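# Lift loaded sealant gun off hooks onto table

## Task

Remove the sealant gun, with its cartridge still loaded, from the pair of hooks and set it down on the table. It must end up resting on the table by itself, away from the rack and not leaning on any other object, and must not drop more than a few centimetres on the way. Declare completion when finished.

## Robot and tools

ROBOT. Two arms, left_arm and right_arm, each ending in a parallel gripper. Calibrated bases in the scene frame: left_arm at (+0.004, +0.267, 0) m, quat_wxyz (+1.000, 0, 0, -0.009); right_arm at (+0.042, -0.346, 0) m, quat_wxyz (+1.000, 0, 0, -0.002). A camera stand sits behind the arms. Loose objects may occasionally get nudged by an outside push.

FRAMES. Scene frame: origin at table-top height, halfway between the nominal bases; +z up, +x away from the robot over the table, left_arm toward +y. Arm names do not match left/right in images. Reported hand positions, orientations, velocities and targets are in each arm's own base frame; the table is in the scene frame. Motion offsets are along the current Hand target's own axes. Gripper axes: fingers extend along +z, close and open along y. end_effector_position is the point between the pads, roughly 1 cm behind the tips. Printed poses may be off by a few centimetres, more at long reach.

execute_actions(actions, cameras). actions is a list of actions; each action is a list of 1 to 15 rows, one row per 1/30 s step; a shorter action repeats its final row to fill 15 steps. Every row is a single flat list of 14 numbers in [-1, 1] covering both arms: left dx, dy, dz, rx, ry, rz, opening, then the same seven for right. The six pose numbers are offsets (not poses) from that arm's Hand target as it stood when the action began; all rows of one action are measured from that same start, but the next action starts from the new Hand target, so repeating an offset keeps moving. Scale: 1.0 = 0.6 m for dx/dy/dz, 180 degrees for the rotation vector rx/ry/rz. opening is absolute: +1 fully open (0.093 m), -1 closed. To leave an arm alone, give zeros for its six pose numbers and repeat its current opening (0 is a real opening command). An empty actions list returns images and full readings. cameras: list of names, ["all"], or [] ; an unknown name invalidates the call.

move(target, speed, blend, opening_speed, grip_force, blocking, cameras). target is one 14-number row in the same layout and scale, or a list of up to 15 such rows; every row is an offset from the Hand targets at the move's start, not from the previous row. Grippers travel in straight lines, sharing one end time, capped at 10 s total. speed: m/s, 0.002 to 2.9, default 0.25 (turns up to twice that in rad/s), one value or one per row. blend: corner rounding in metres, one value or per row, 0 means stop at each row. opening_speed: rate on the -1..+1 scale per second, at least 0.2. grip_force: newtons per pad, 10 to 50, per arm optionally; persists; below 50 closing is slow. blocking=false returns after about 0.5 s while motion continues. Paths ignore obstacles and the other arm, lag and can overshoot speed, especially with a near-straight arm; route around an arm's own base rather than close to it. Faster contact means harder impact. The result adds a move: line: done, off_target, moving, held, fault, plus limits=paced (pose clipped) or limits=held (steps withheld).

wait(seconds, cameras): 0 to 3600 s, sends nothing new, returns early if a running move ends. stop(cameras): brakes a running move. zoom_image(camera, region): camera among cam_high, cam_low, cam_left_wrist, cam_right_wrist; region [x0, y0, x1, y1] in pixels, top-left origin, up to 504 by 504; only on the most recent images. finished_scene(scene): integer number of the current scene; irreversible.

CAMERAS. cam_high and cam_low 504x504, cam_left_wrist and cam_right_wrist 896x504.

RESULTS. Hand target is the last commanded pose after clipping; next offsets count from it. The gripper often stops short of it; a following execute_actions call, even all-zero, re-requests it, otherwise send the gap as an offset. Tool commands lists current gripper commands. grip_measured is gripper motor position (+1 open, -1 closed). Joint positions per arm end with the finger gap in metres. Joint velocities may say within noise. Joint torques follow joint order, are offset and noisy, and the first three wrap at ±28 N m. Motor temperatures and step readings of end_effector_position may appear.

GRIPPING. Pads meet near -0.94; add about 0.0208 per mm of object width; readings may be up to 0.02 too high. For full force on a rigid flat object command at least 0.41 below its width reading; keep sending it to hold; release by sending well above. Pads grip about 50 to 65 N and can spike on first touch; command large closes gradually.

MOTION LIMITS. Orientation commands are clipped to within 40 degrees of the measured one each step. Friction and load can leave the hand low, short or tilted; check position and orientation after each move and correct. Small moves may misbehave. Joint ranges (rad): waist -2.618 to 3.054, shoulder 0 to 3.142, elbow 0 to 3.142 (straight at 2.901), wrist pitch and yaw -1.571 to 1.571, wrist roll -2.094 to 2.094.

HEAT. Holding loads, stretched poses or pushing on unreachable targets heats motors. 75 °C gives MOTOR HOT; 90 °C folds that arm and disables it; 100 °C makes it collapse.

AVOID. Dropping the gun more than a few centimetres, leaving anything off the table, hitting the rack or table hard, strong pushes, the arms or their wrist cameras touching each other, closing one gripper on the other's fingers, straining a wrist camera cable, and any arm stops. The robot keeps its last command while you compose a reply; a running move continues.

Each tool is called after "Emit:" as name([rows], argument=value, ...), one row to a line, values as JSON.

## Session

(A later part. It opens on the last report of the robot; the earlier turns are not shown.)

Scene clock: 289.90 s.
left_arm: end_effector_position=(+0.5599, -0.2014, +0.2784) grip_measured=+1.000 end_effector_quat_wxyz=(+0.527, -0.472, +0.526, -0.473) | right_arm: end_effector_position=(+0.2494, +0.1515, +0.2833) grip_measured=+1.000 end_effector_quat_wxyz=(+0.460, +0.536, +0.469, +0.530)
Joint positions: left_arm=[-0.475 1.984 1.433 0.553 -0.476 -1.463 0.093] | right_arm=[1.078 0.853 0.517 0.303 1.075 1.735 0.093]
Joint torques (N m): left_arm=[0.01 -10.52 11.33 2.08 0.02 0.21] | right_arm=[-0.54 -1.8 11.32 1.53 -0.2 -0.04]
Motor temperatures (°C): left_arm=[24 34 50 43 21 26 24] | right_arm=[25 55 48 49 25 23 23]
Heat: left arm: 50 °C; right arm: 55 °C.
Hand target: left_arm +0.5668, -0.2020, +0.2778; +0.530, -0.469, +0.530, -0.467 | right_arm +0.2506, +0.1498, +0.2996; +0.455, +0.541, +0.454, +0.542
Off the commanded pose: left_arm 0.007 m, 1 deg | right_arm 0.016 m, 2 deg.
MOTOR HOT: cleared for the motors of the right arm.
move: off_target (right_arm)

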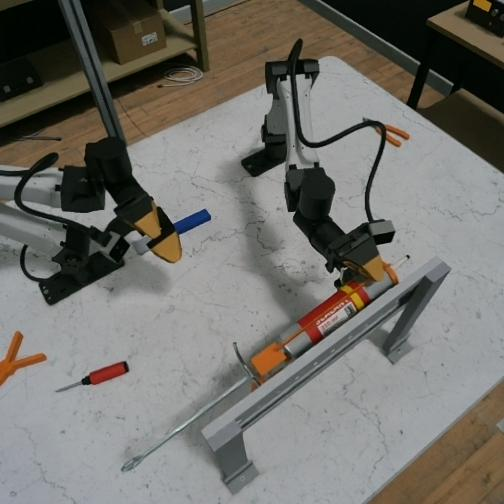

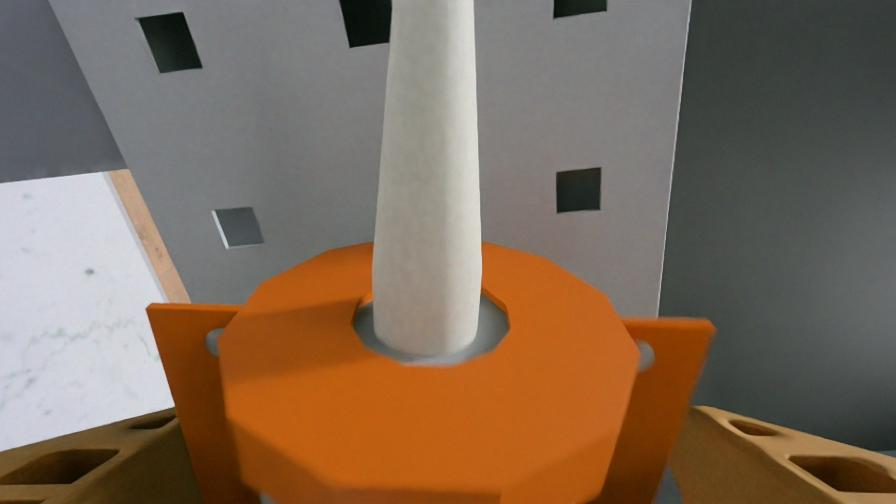

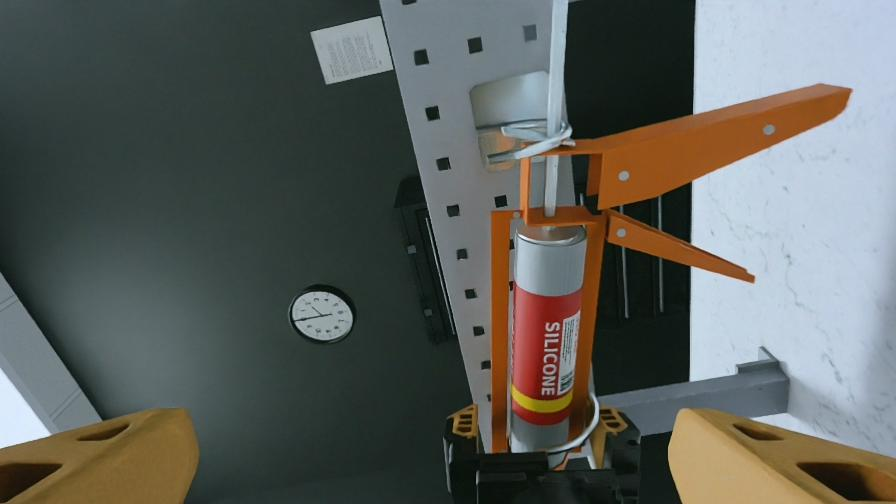

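Emit:
zoom_image(camera="cam_high", region=[300, 200, 460, 360])

Emit:
zoom_image(camera="cam_right_wrist", region=[400, 250, 720, 504])

Scaled by 3.150 from the camera's image (finer frame: 720x720).

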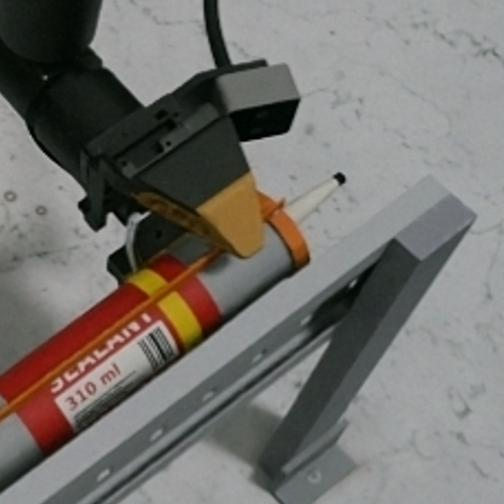

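Scaled by 1.575 from the camera's image (finer frame: 1280x720).

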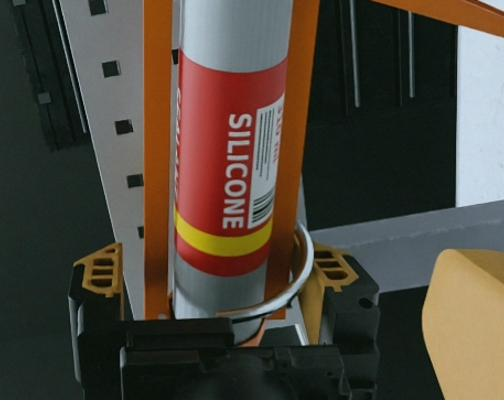

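Emit:
move([
  [0,0,0,0,0,0,-0.3,0.162,-0.138,0.05,0,0,0,1],
  [0,0,0,0,0,0,-0.3,0.162,-0.1365,0.433,0,0,0,1],
  [0,0,0,0,0,0,-0.3,0.162,-0.1365,0.433,0,0,0,-0.3],
], speed=0.2, opening_speed=1.0, cameras=["cam_high","cam_left_wrist","cam_right_wrist"])

Scene clock: 317.20 s.
left_arm: end_effector_position=(+0.5604, -0.1998, +0.2740) grip_measured=+0.593 end_effector_quat_wxyz=(+0.529, -0.475, +0.529, -0.463) | right_arm: end_effector_position=(+0.4970, +0.2540, +0.2245) grip_measured=-0.136 end_effector_quat_wxyz=(+0.461, +0.548, +0.463, +0.522)
Joint positions: left_arm=[-0.475 1.988 1.434 0.542 -0.487 -1.456 0.074] | right_arm=[0.665 1.976 1.222 0.715 0.685 1.74 0.039]
Joint torques (N m): left_arm=[-0.03 -10.89 11.28 2.18 0.16 0.16] | right_arm=[-1.13 -7.24 12.38 1.99 -0.48 -0.07]
Motor temperatures (°C): left_arm=[24 37 49 43 21 26 25] | right_arm=[25 44 52 49 25 23 23]
Heat: left arm: 49 °C; right arm: 52 °C.
Hand target: left_arm +0.5668, -0.2020, +0.2778; +0.530, -0.469, +0.531, -0.467 | right_arm +0.5105, +0.2597, +0.2365; +0.455, +0.541, +0.454, +0.542
Off the commanded pose: left_arm 0.008 m, 1 deg | right_arm 0.019 m, 3 deg.
move: off_target (right_arm); target 3's new opening was sent with right_arm's hand 0.018 m and 2 deg from that target

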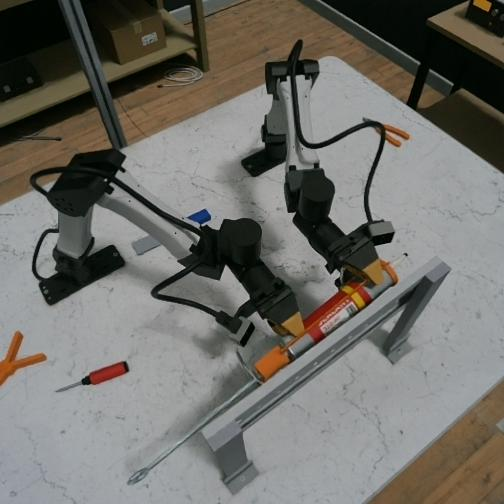

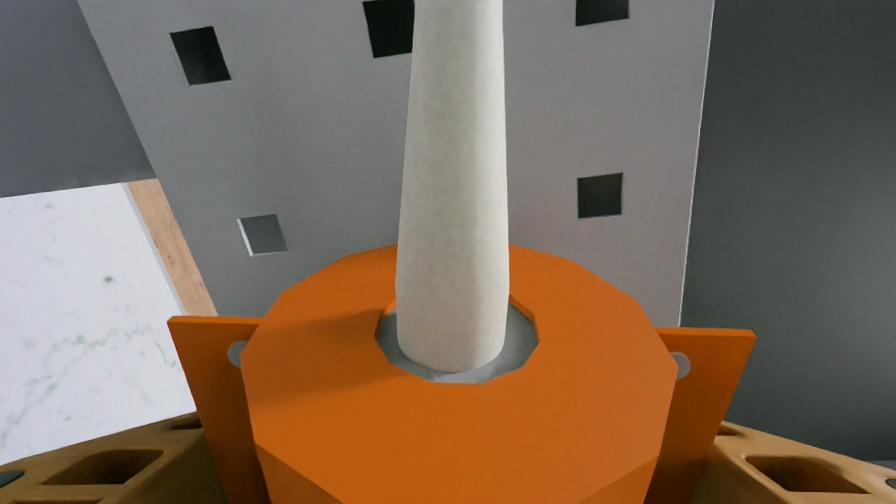

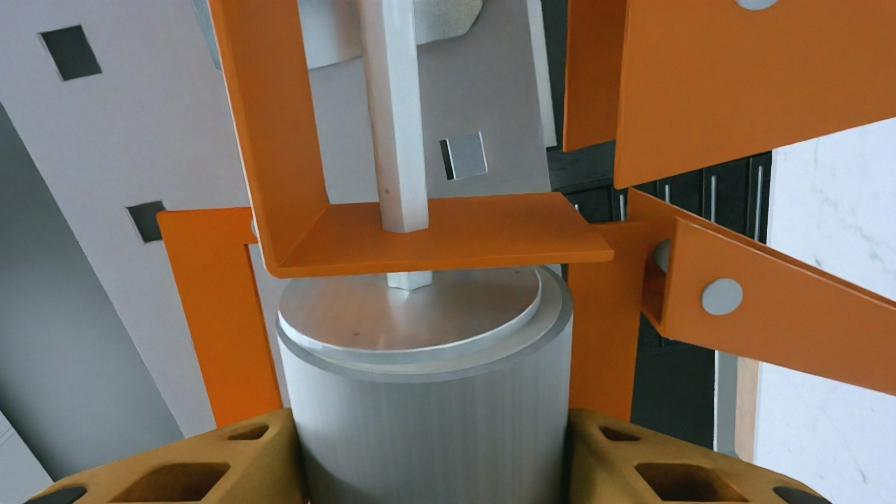

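Emit:
move([
  [0,0,0,0,0,0,-0.3,0,0,0,0,0,0,1],
  [0,0,0,0,0,0,-0.3,0,0,-0.083,0,0,0,1],
], speed=0.15, cameras=["cam_high","cam_left_wrist","cam_right_wrist"])

Scene clock: 329.47 s.
left_arm: end_effector_position=(+0.5615, -0.2012, +0.2748) grip_measured=+0.593 end_effector_quat_wxyz=(+0.528, -0.471, +0.532, -0.466) | right_arm: end_effector_position=(+0.4668, +0.2641, +0.2211) grip_measured=+1.000 end_effector_quat_wxyz=(+0.452, +0.540, +0.471, +0.531)
Joint positions: left_arm=[-0.474 1.991 1.439 0.542 -0.476 -1.452 0.074] | right_arm=[0.72 1.915 1.117 0.762 0.707 1.743 0.093]
Joint torques (N m): left_arm=[-0.14 -11.15 10.91 2.21 0.02 0.13] | right_arm=[0.68 -11.51 6.28 2.02 0.01 -0.07]
Motor temperatures (°C): left_arm=[24 40 49 42 21 26 26] | right_arm=[25 45 57 50 25 23 23]
Heat: left arm: 49 °C; right arm: 57 °C.
Hand target: left_arm +0.5667, -0.2021, +0.2779; +0.530, -0.469, +0.530, -0.467 | right_arm +0.4607, +0.2598, +0.2364; +0.455, +0.541, +0.454, +0.542
Off the commanded pose: left_arm 0.006 m, 0 deg | right_arm 0.017 m, 2 deg.
move: off_target (right_arm)

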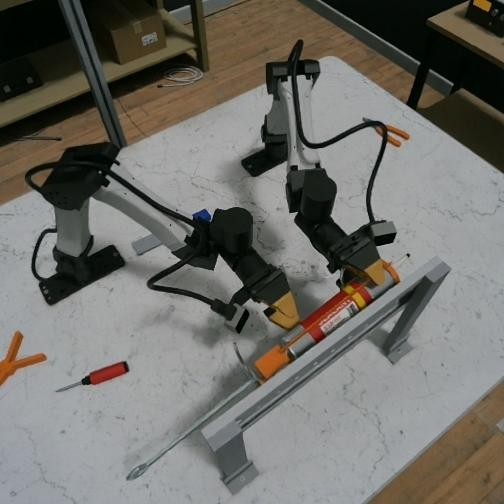

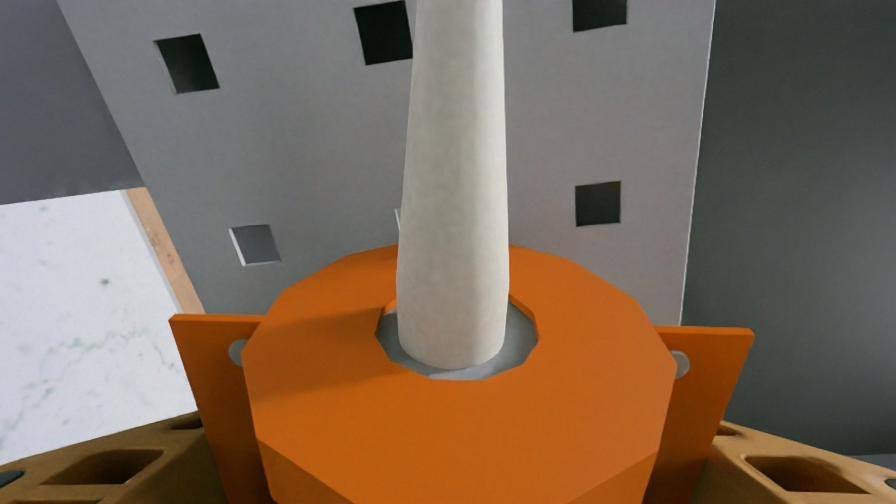

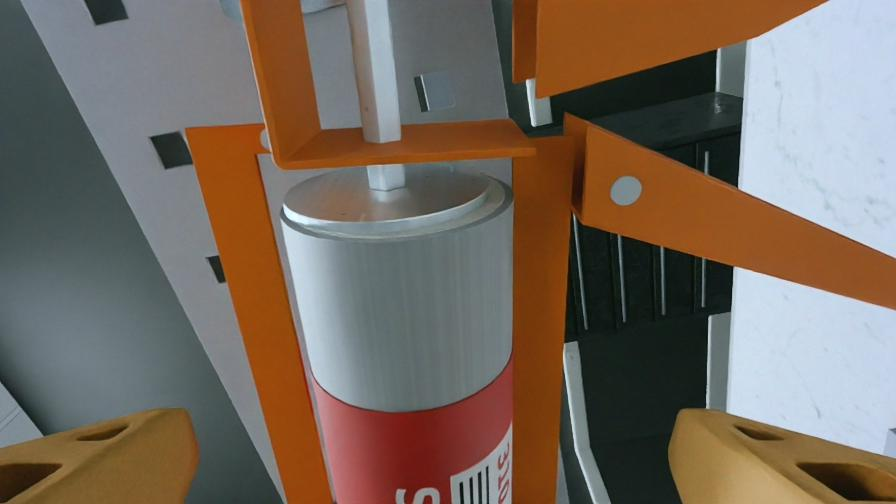

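Emit:
move(target=[0,0,0,0,0,0,-0.3,-0.003,-0.0167,0.033,0,0,-0.0194,1], speed=0.15, cameras=["cam_right_wrist"])

Scene clock: 349.03 s.
left_arm: end_effector_position=(+0.5615, -0.2012, +0.2748) grip_measured=+0.593 end_effector_quat_wxyz=(+0.528, -0.471, +0.532, -0.466) | right_arm: end_effector_position=(+0.4735, +0.2568, +0.2153) grip_measured=+1.000 end_effector_quat_wxyz=(+0.467, +0.533, +0.480, +0.517)
Joint positions: left_arm=[-0.474 1.991 1.439 0.542 -0.476 -1.452 0.074] | right_arm=[0.7 1.932 1.117 0.777 0.701 1.699 0.093]
Joint torques (N m): left_arm=[-0.18 -11.28 10.91 2.19 0.02 0.13] | right_arm=[-0.32 -7.66 10.36 2.08 -0.23 -0.3]
Motor temperatures (°C): left_arm=[24 39 51 42 21 26 26] | right_arm=[25 57 52 50 25 23 23]
Heat: left arm: 51 °C; right arm: 57 °C.
Hand target: left_arm +0.5667, -0.2021, +0.2779; +0.530, -0.469, +0.530, -0.467 | right_arm +0.4805, +0.2597, +0.2263; +0.471, +0.527, +0.470, +0.528
Off the commanded pose: left_arm 0.006 m, 0 deg | right_arm 0.013 m, 2 deg.
move: off_target (right_arm)

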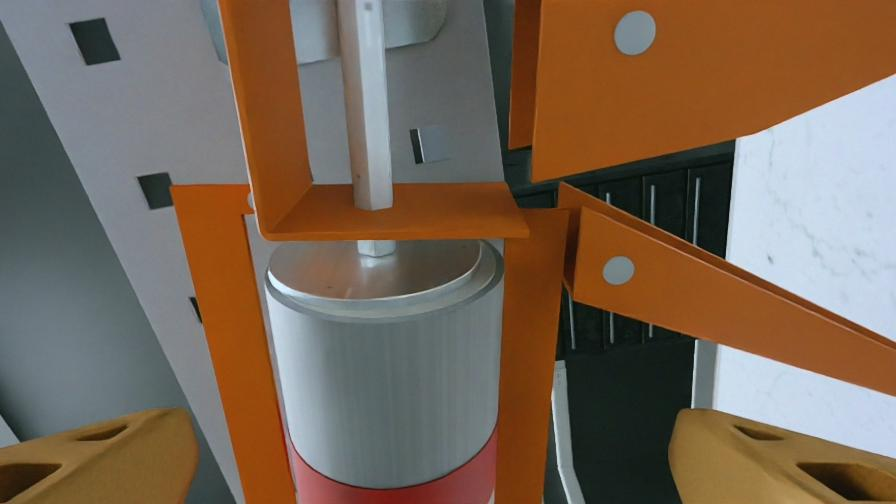

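Emit:
move([
  [0,0,0,0,0,0,-0.3,0.001,0.011,0.005,0,0,0,1],
  [0,0,0,0,0,0,-0.3,0.001,0.011,0.055,0,0,0,1],
], speed=0.12, cameras=["cam_right_wrist","cam_high"])

Scene clock: 357.20 s.
left_arm: end_effector_position=(+0.5615, -0.2013, +0.2748) grip_measured=+0.593 end_effector_quat_wxyz=(+0.528, -0.471, +0.532, -0.466) | right_arm: end_effector_position=(+0.5063, +0.2573, +0.2268) grip_measured=+1.000 end_effector_quat_wxyz=(+0.467, +0.532, +0.472, +0.526)
Joint positions: left_arm=[-0.474 1.991 1.439 0.542 -0.475 -1.452 0.074] | right_arm=[0.651 2.004 1.252 0.738 0.651 1.697 0.093]
Joint torques (N m): left_arm=[-0.14 -11.14 10.91 2.19 0.02 0.1] | right_arm=[-0.34 -8.23 10.78 1.79 -0.25 -0.25]
Motor temperatures (°C): left_arm=[24 39 51 42 21 26 26] | right_arm=[25 56 53 51 25 23 23]
Heat: left arm: 51 °C; right arm: 56 °C.
Hand target: left_arm +0.5667, -0.2021, +0.2779; +0.530, -0.469, +0.530, -0.467 | right_arm +0.5136, +0.2595, +0.2329; +0.472, +0.527, +0.470, +0.528
Off the commanded pose: left_arm 0.006 m, 0 deg | right_arm 0.010 m, 1 deg.
move: done
Images, in order (width x height): cam_high 504x504, cam_right_wrist 896x504.

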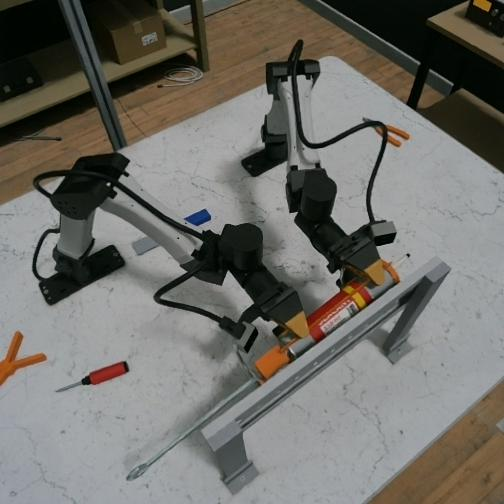

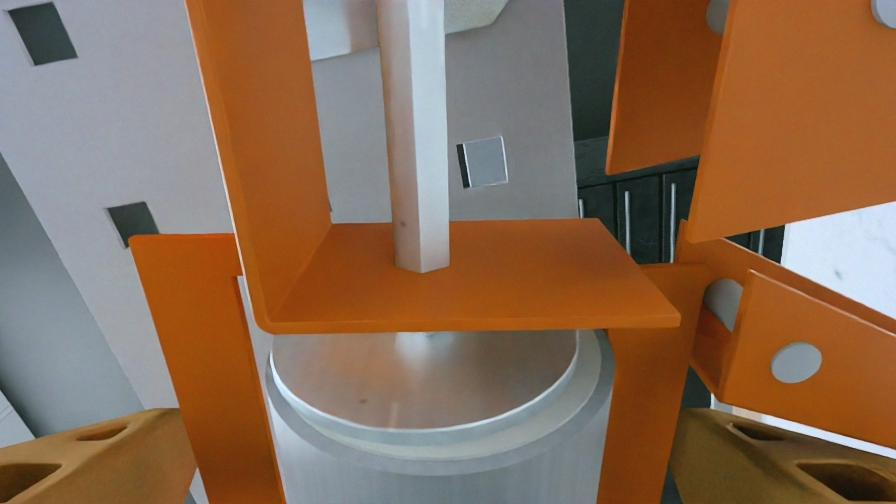

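Emit:
move(target=[0,0,0,0,0,0,-0.3,0,0,0.004,0,0,0,-0.3], opening_speed=1.0)

Scene clock: 362.73 s.
left_arm: end_effector_position=(+0.5615, -0.2013, +0.2747) grip_measured=+0.593 end_effector_quat_wxyz=(+0.528, -0.471, +0.532, -0.466) | right_arm: end_effector_position=(+0.5077, +0.2589, +0.2271) grip_measured=+0.548 end_effector_quat_wxyz=(+0.468, +0.530, +0.474, +0.525)
Joint positions: left_arm=[-0.474 1.991 1.439 0.542 -0.475 -1.452 0.074] | right_arm=[0.651 2.01 1.261 0.735 0.648 1.693 0.072]
Joint torques (N m): left_arm=[-0.21 -11.23 10.89 2.19 0.02 0.1] | right_arm=[-0.66 -8.25 10.91 1.82 -0.22 -0.19]
Motor temperatures (°C): left_arm=[24 39 51 42 21 26 26] | right_arm=[25 55 53 51 25 23 23]
Heat: left arm: 51 °C; right arm: 55 °C.
Hand target: left_arm +0.5667, -0.2021, +0.2778; +0.530, -0.469, +0.531, -0.467 | right_arm +0.5160, +0.2595, +0.2328; +0.472, +0.527, +0.470, +0.528
Off the commanded pose: left_arm 0.006 m, 0 deg | right_arm 0.010 m, 1 deg.
move: done

Emit:
move(target=[-0.021,-0.165,0,0.022,0,0,-0.3,0.019,0.166,0,-0.022,0,0,-0.3], speed=0.15, cameras=["cam_high","cam_left_wrist","cam_right_wrist"])

Scene clock: 369.80 s.
left_arm: end_effector_position=(+0.5668, -0.1990, +0.2790) grip_measured=+0.594 end_effector_quat_wxyz=(+0.497, -0.499, +0.565, -0.430) | right_arm: end_effector_position=(+0.5108, +0.2610, +0.2298) grip_measured=+0.560 end_effector_quat_wxyz=(+0.439, +0.563, +0.504, +0.486)
Joint positions: left_arm=[-0.465 1.983 1.576 0.251 -0.47 -1.508 0.074] | right_arm=[0.65 1.974 1.371 0.425 0.647 1.784 0.072]
Joint torques (N m): left_arm=[-0.91 -19.19 16.53 3 -0.1 1.02] | right_arm=[0.13 -16.25 15.21 2.78 0.12 -1.7]
Motor temperatures (°C): left_arm=[24 41 52 42 21 26 27] | right_arm=[25 56 56 52 25 24 23]
Heat: left arm: 52 °C; right arm: 56 °C.
Hand target: left_arm +0.5670, -0.2018, +0.3777; +0.546, -0.450, +0.514, -0.485 | right_arm +0.5157, +0.2596, +0.3332; +0.489, +0.510, +0.452, +0.544
Off the commanded pose: left_arm 0.099 m, 12 deg | right_arm 0.103 m, 12 deg.
move: off_target (left_arm, right_arm)

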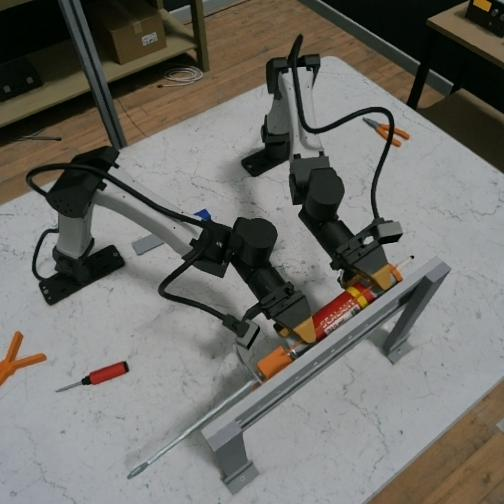

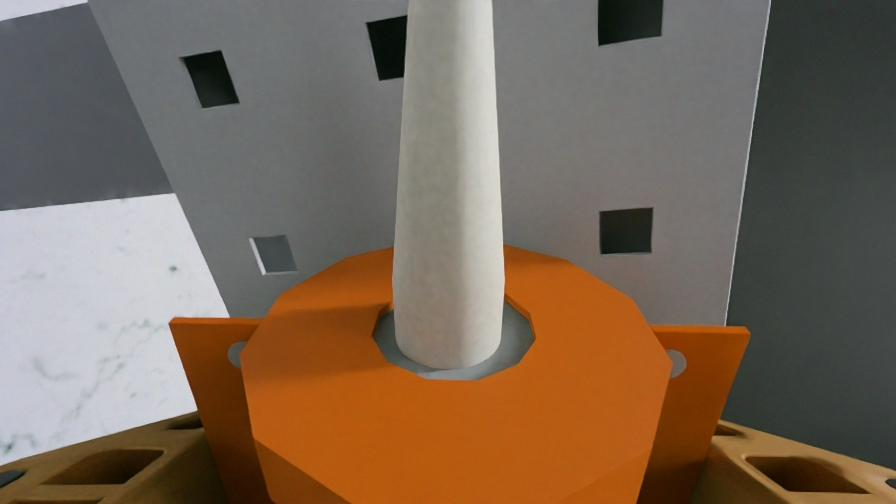

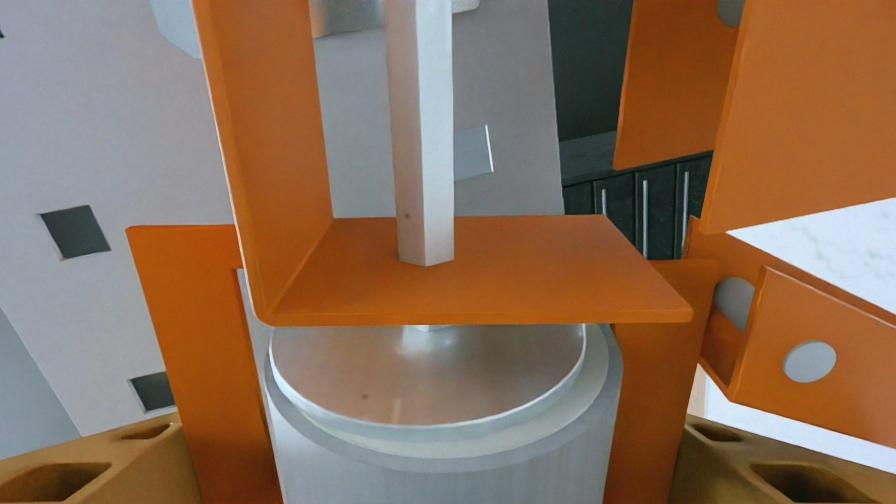

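Emit:
move(target=[0.0126,0.099,0,0,0,0,-0.3,-0.0114,-0.0996,0,0,0,0,-0.3], speed=0.2, cameras=["all"])

Emit:
zoom_image(camera="cam_high", region=[200, 300, 330, 430])

Emit:
zoom_image(camera="cam_high", region=[300, 220, 430, 350])

Scene clock: 386.57 s.
left_arm: end_effector_position=(+0.5689, -0.1987, +0.2977) grip_measured=+0.594 end_effector_quat_wxyz=(+0.532, -0.469, +0.539, -0.455) | right_arm: end_effector_position=(+0.5170, +0.2620, +0.2461) grip_measured=+0.560 end_effector_quat_wxyz=(+0.461, +0.538, +0.472, +0.525)
Joint positions: left_arm=[-0.464 1.988 1.541 0.424 -0.472 -1.434 0.074] | right_arm=[0.644 2.004 1.353 0.62 0.644 1.72 0.072]
Joint torques (N m): left_arm=[-0.44 -12.49 8.54 3.24 0.13 0.27] | right_arm=[-0.23 -10.02 8.96 2.85 -0.1 -1.05]
Motor temperatures (°C): left_arm=[24 59 56 45 21 27 27] | right_arm=[25 65 61 56 25 26 24]
Heat: left arm: 59 °C; right arm: 65 °C.
Hand target: left_arm +0.5710, -0.2021, +0.3178; +0.546, -0.450, +0.514, -0.485 | right_arm +0.5199, +0.2596, +0.2731; +0.489, +0.510, +0.452, +0.544
Off the commanded pose: left_arm 0.021 m, 5 deg | right_arm 0.027 m, 6 deg.
move: off_target (left_arm, right_arm)

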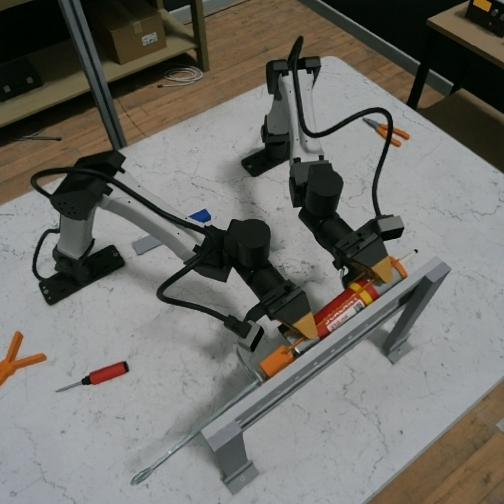

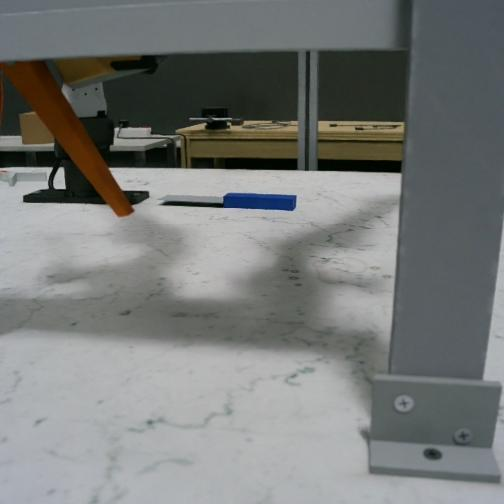

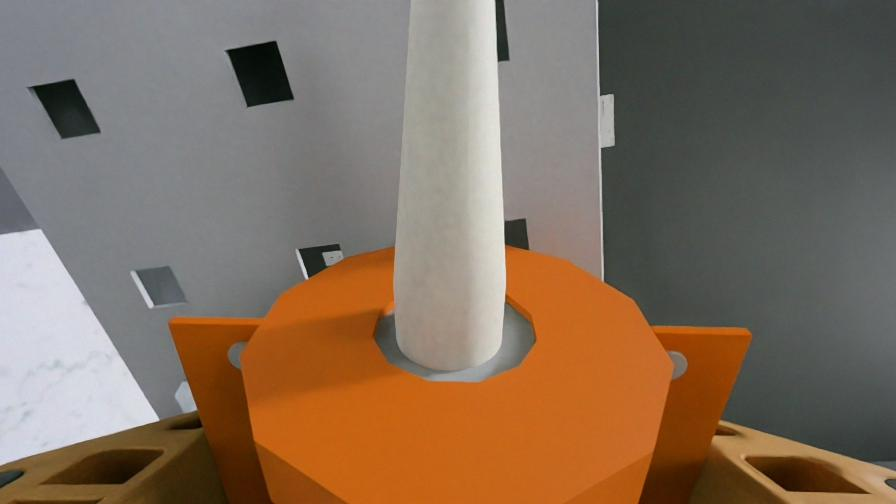

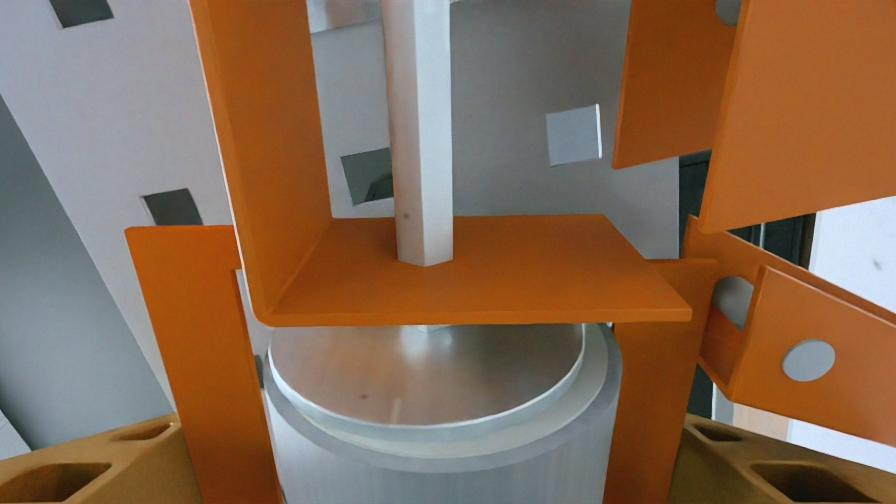

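Scaled by 3.877 from the camera's image (finer frame: 720x720).

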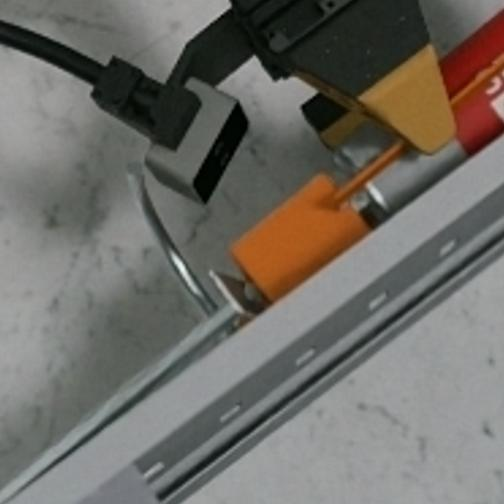

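Scaled by 3.877 from the camera's image (finer frame: 720x720).

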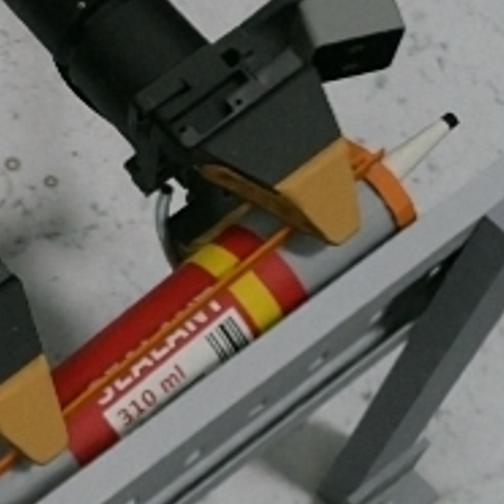

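Emit:
move(target=[-0.0125,-0.0999,-0.0066,0,0,0,-0.3,0.0113,0.0999,-0.0066,0,0,0,-0.3], speed=0.1, cameras=["all"])

Scene clock: 399.97 s.
left_arm: end_effector_position=(+0.5696, -0.1987, +0.3090) grip_measured=+0.594 end_effector_quat_wxyz=(+0.520, -0.478, +0.553, -0.442) | right_arm: end_effector_position=(+0.5158, +0.2613, +0.2567) grip_measured=+0.560 end_effector_quat_wxyz=(+0.450, +0.550, +0.483, +0.512)
Joint positions: left_arm=[-0.462 1.978 1.619 0.282 -0.47 -1.451 0.074] | right_arm=[0.644 1.971 1.401 0.482 0.643 1.753 0.072]
Joint torques (N m): left_arm=[-1.25 -17.63 14.27 2.62 0.01 0.46] | right_arm=[0.79 -15.2 13.6 2.31 0.07 -1.42]
Motor temperatures (°C): left_arm=[24 58 53 50 21 26 27] | right_arm=[25 68 59 61 25 26 24]
Heat: left arm: 58 °C; right arm: 68 °C.
Hand target: left_arm +0.5631, -0.2019, +0.3778; +0.546, -0.451, +0.514, -0.485 | right_arm +0.5117, +0.2597, +0.3329; +0.489, +0.510, +0.452, +0.544
Off the commanded pose: left_arm 0.069 m, 8 deg | right_arm 0.077 m, 8 deg.
move: off_target (left_arm, right_arm)

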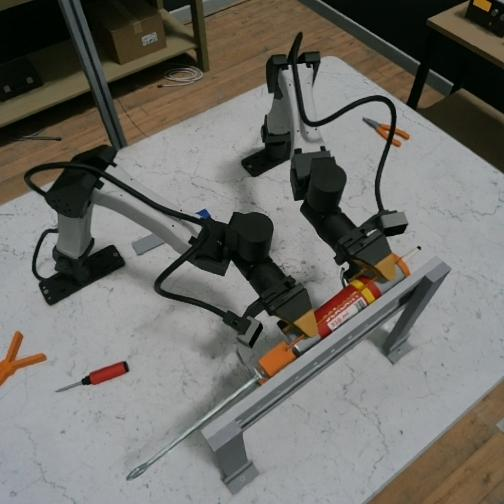

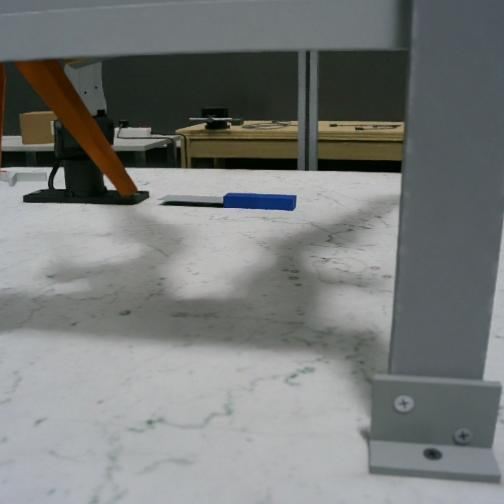

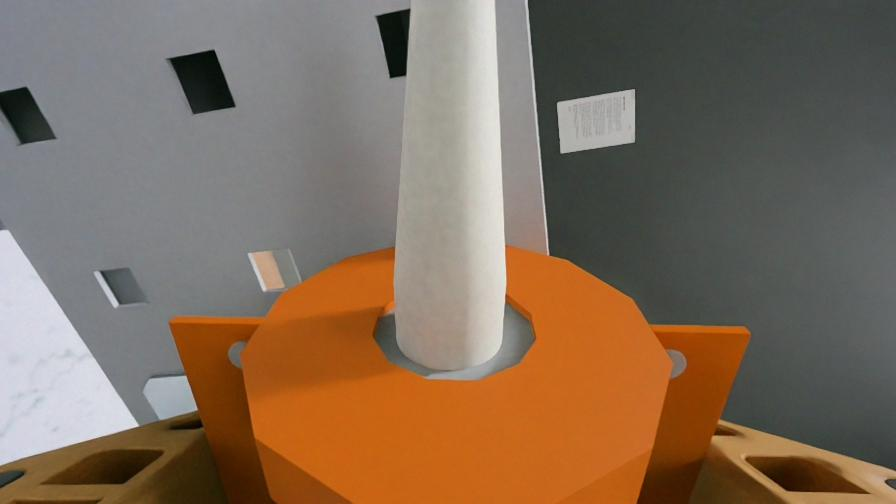

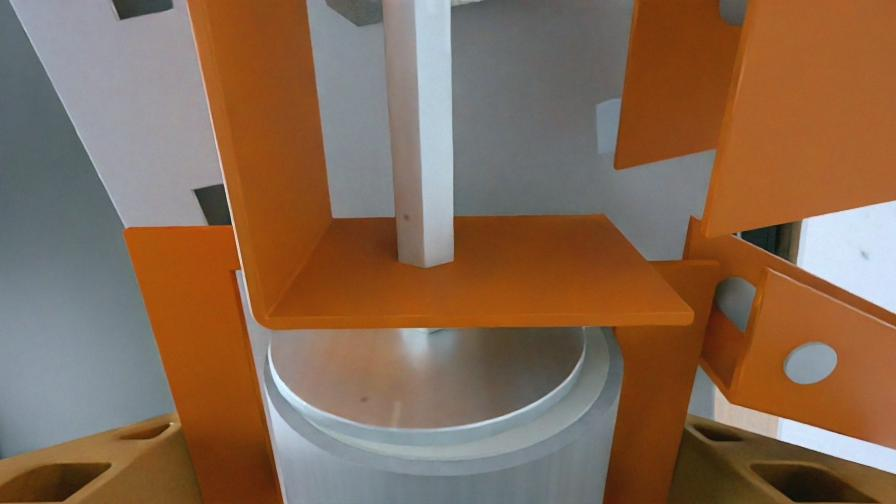

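Emit:
execute_actions([
  [[0,0,0,0,0,0,-0.3,0,0,0,0,0,0,-0.3]],
  [[0,0,0,0,0,0,-0.3,0,0,0,0,0,0,-0.3]],
])

Scene clock: 407.13 s.
left_arm: end_effector_position=(+0.5696, -0.1987, +0.3089) grip_measured=+0.594 end_effector_quat_wxyz=(+0.520, -0.478, +0.553, -0.441) | right_arm: end_effector_position=(+0.5158, +0.2613, +0.2566) grip_measured=+0.560 end_effector_quat_wxyz=(+0.450, +0.550, +0.483, +0.512)
Joint positions: left_arm=[-0.462 1.978 1.619 0.281 -0.47 -1.451 0.074] | right_arm=[0.644 1.971 1.401 0.481 0.643 1.753 0.072]
Joint torques (N m): left_arm=[-1.28 -17.74 14.3 2.65 0 0.46] | right_arm=[0.8 -15.19 13.67 2.25 0.06 -1.41]
Motor temperatures (°C): left_arm=[24 62 54 50 21 26 27] | right_arm=[25 76 63 60 25 26 24]
Heat: left arm: 62 °C; right arm: 76 °C. Fold the right arm in close to its base, or ease its load, before you think long.
Hand target: left_arm +0.5631, -0.2019, +0.3777; +0.546, -0.451, +0.514, -0.485 | right_arm +0.5117, +0.2597, +0.3329; +0.489, +0.510, +0.452, +0.544
Off the commanded pose: left_arm 0.069 m, 8 deg | right_arm 0.076 m, 8 deg.
MOTOR HOT: joint 2 (shoulder) of the right arm reports 76 °C; the controller's stop level is 90 °C. To cool a motor, set the load down, stop pushing, or move to a pose that needs little force.
Step readings (end_effector_position of left_arm | right_arm):
0: (+0.5696, -0.1987, +0.3090) | (+0.5158, +0.2613, +0.2566)
1: (+0.5696, -0.1987, +0.3090) | (+0.5158, +0.2613, +0.2566)
2: (+0.5696, -0.1987, +0.3089) | (+0.5158, +0.2613, +0.2566)
4: (+0.5696, -0.1987, +0.3089) | (+0.5158, +0.2613, +0.2566)
8: (+0.5696, -0.1987, +0.3089) | (+0.5158, +0.2613, +0.2566)
15: (+0.5696, -0.1987, +0.3089) | (+0.5158, +0.2613, +0.2566)
16: (+0.5696, -0.1987, +0.3089) | (+0.5158, +0.2613, +0.2566)
17: (+0.5696, -0.1987, +0.3089) | (+0.5158, +0.2613, +0.2566)
19: (+0.5696, -0.1987, +0.3089) | (+0.5158, +0.2613, +0.2566)
23: (+0.5696, -0.1987, +0.3089) | (+0.5158, +0.2613, +0.2566)
30: (+0.5696, -0.1987, +0.3089) | (+0.5158, +0.2613, +0.2566)

Emit:
move(target=[0.0105,0.083,0,0,0,0,-0.3,-0.0095,-0.083,0,0,0,0,-0.3], speed=0.2, cameras=["cam_low","cam_right_wrist"])

Scene clock: 414.27 s.
left_arm: end_effector_position=(+0.5679, -0.1980, +0.3034) grip_measured=+0.594 end_effector_quat_wxyz=(+0.528, -0.472, +0.540, -0.455) | right_arm: end_effector_position=(+0.5152, +0.2608, +0.2535) grip_measured=+0.560 end_effector_quat_wxyz=(+0.461, +0.537, +0.475, +0.523)
Joint positions: left_arm=[-0.462 1.978 1.555 0.392 -0.469 -1.443 0.074] | right_arm=[0.644 1.984 1.361 0.587 0.643 1.716 0.072]
Joint torques (N m): left_arm=[-0.96 -13.52 8.01 3.25 0.06 0.33] | right_arm=[0.29 -10.52 8.7 2.79 -0.03 -1.01]
Motor temperatures (°C): left_arm=[24 64 54 50 21 26 27] | right_arm=[25 81 67 60 25 26 25]
Heat: left arm: 64 °C; right arm: 81 °C. Fold the right arm in close to its base, or ease its load, before you think long.
Hand target: left_arm +0.5664, -0.2020, +0.3276; +0.546, -0.451, +0.514, -0.485 | right_arm +0.5152, +0.2596, +0.2831; +0.489, +0.510, +0.452, +0.544
Off the commanded pose: left_arm 0.025 m, 5 deg | right_arm 0.029 m, 6 deg.
MOTOR HOT: still on. Joint 2 (shoulder) of the right arm reports 81 °C.
move: off_target (left_arm, right_arm)

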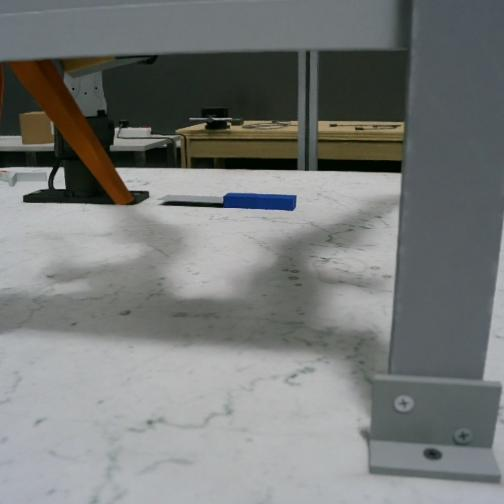

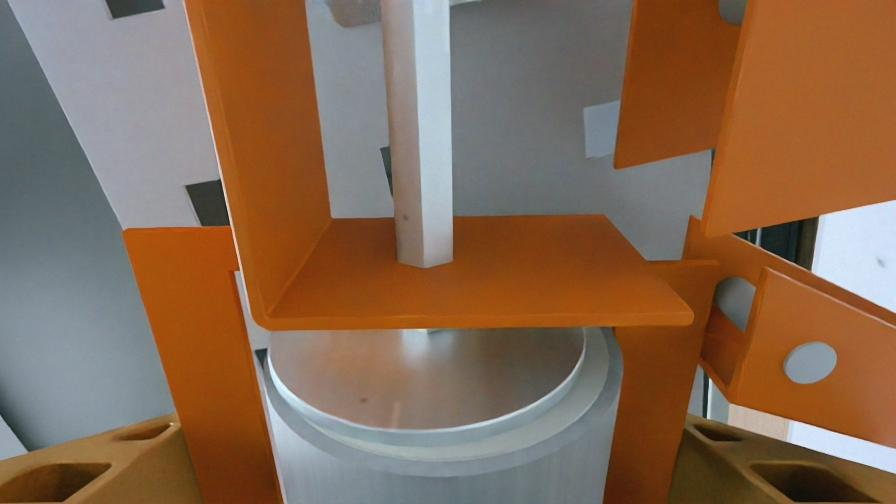

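Emit:
move(target=[0.0135,0.107,-0.0073,0,0,0,-0.3,-0.0122,-0.107,-0.0073,0,0,0,-0.3], speed=0.12, cameras=["all"])

Scene clock: 451.10 s.
left_arm: end_effector_position=(+0.5644, -0.1965, +0.2779) grip_measured=+0.594 end_effector_quat_wxyz=(+0.553, -0.450, +0.510, -0.481) | right_arm: end_effector_position=(+0.5134, +0.2594, +0.2299) grip_measured=+0.560 end_effector_quat_wxyz=(+0.488, +0.510, +0.449, +0.547)
Joint positions: left_arm=[-0.462 2.019 1.405 0.697 -0.467 -1.401 0.074] | right_arm=[0.646 2.069 1.263 0.902 0.652 1.633 0.072]
Joint torques (N m): left_arm=[-0.91 -10.09 6.68 2.46 0.11 -0.09] | right_arm=[-0.02 -7.94 6.8 2.08 -0.23 -0.11]
Motor temperatures (°C): left_arm=[24 60 52 55 21 26 28] | right_arm=[25 71 59 61 25 26 25]
Heat: left arm: 60 °C; right arm: 71 °C.
Hand target: left_arm +0.5663, -0.2020, +0.2629; +0.546, -0.451, +0.514, -0.485 | right_arm +0.5156, +0.2595, +0.2182; +0.489, +0.510, +0.452, +0.544
Off the commanded pose: left_arm 0.016 m, 1 deg | right_arm 0.012 m, 0 deg.
MOTOR HOT: cleared for the motors of the right arm.
move: off_target (left_arm, right_arm)

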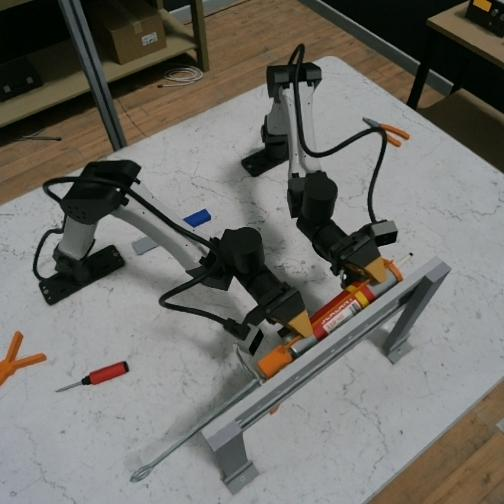

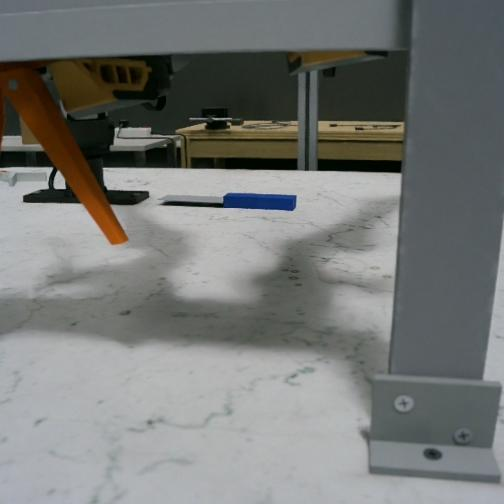

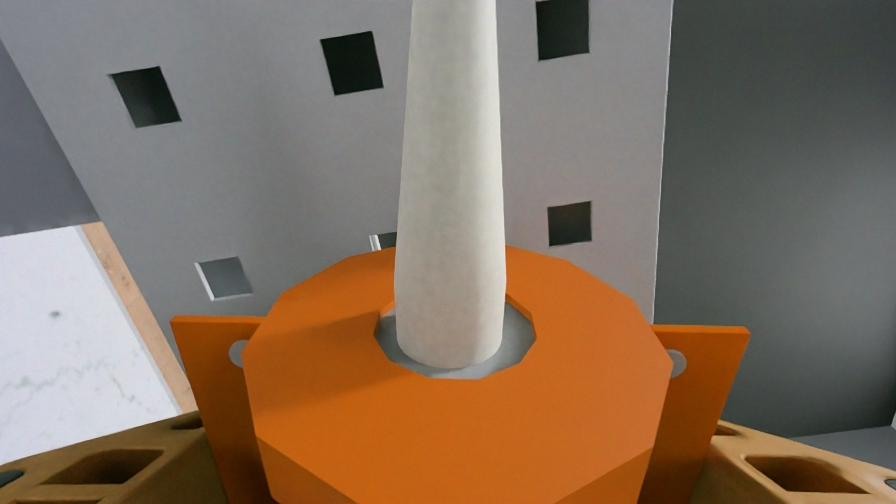

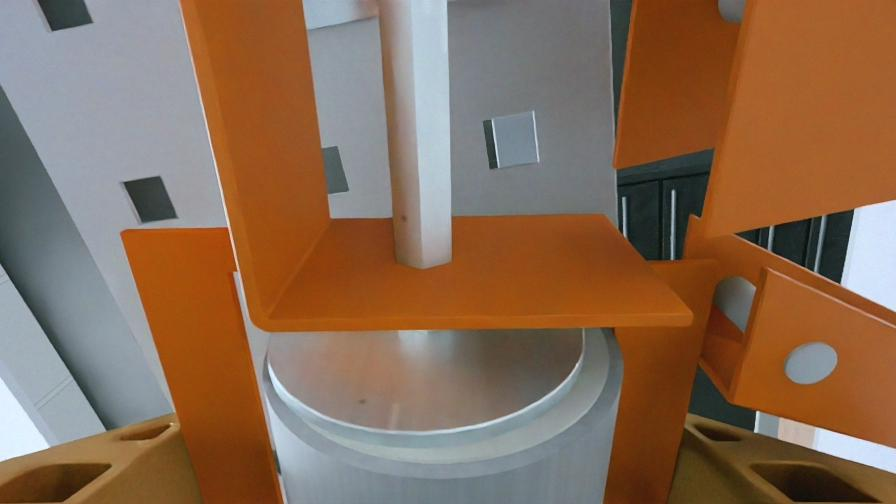

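Emit:
move(target=[-0.032,-0.256,0.009,0.028,0,0,-0.3,0.029,0.256,0.009,-0.028,0,0,-0.3], speed=0.2)

Scene clock: 468.70 s.
left_arm: end_effector_position=(+0.5640, -0.1992, +0.3711) grip_measured=+0.594 end_effector_quat_wxyz=(+0.547, -0.445, +0.527, -0.475) | right_arm: end_effector_position=(+0.5140, +0.2588, +0.3183) grip_measured=+0.560 end_effector_quat_wxyz=(+0.482, +0.520, +0.452, +0.541)
Joint positions: left_arm=[-0.462 1.943 1.701 0.296 -0.448 -1.394 0.074] | right_arm=[0.646 1.932 1.471 0.525 0.658 1.661 0.072]
Joint torques (N m): left_arm=[-1.02 -13.59 14.31 2.73 0.05 0.31] | right_arm=[0.81 -11.97 13.57 2.24 -0.12 -1.22]
Motor temperatures (°C): left_arm=[24 54 50 51 21 26 28] | right_arm=[25 65 56 58 25 25 25]
Heat: left arm: 54 °C; right arm: 65 °C.
Hand target: left_arm +0.5615, -0.2021, +0.4177; +0.565, -0.426, +0.492, -0.507 | right_arm +0.5099, +0.2593, +0.3729; +0.512, +0.488, +0.427, +0.563
Off the commanded pose: left_arm 0.047 m, 6 deg | right_arm 0.055 m, 6 deg.
move: off_target (left_arm, right_arm)


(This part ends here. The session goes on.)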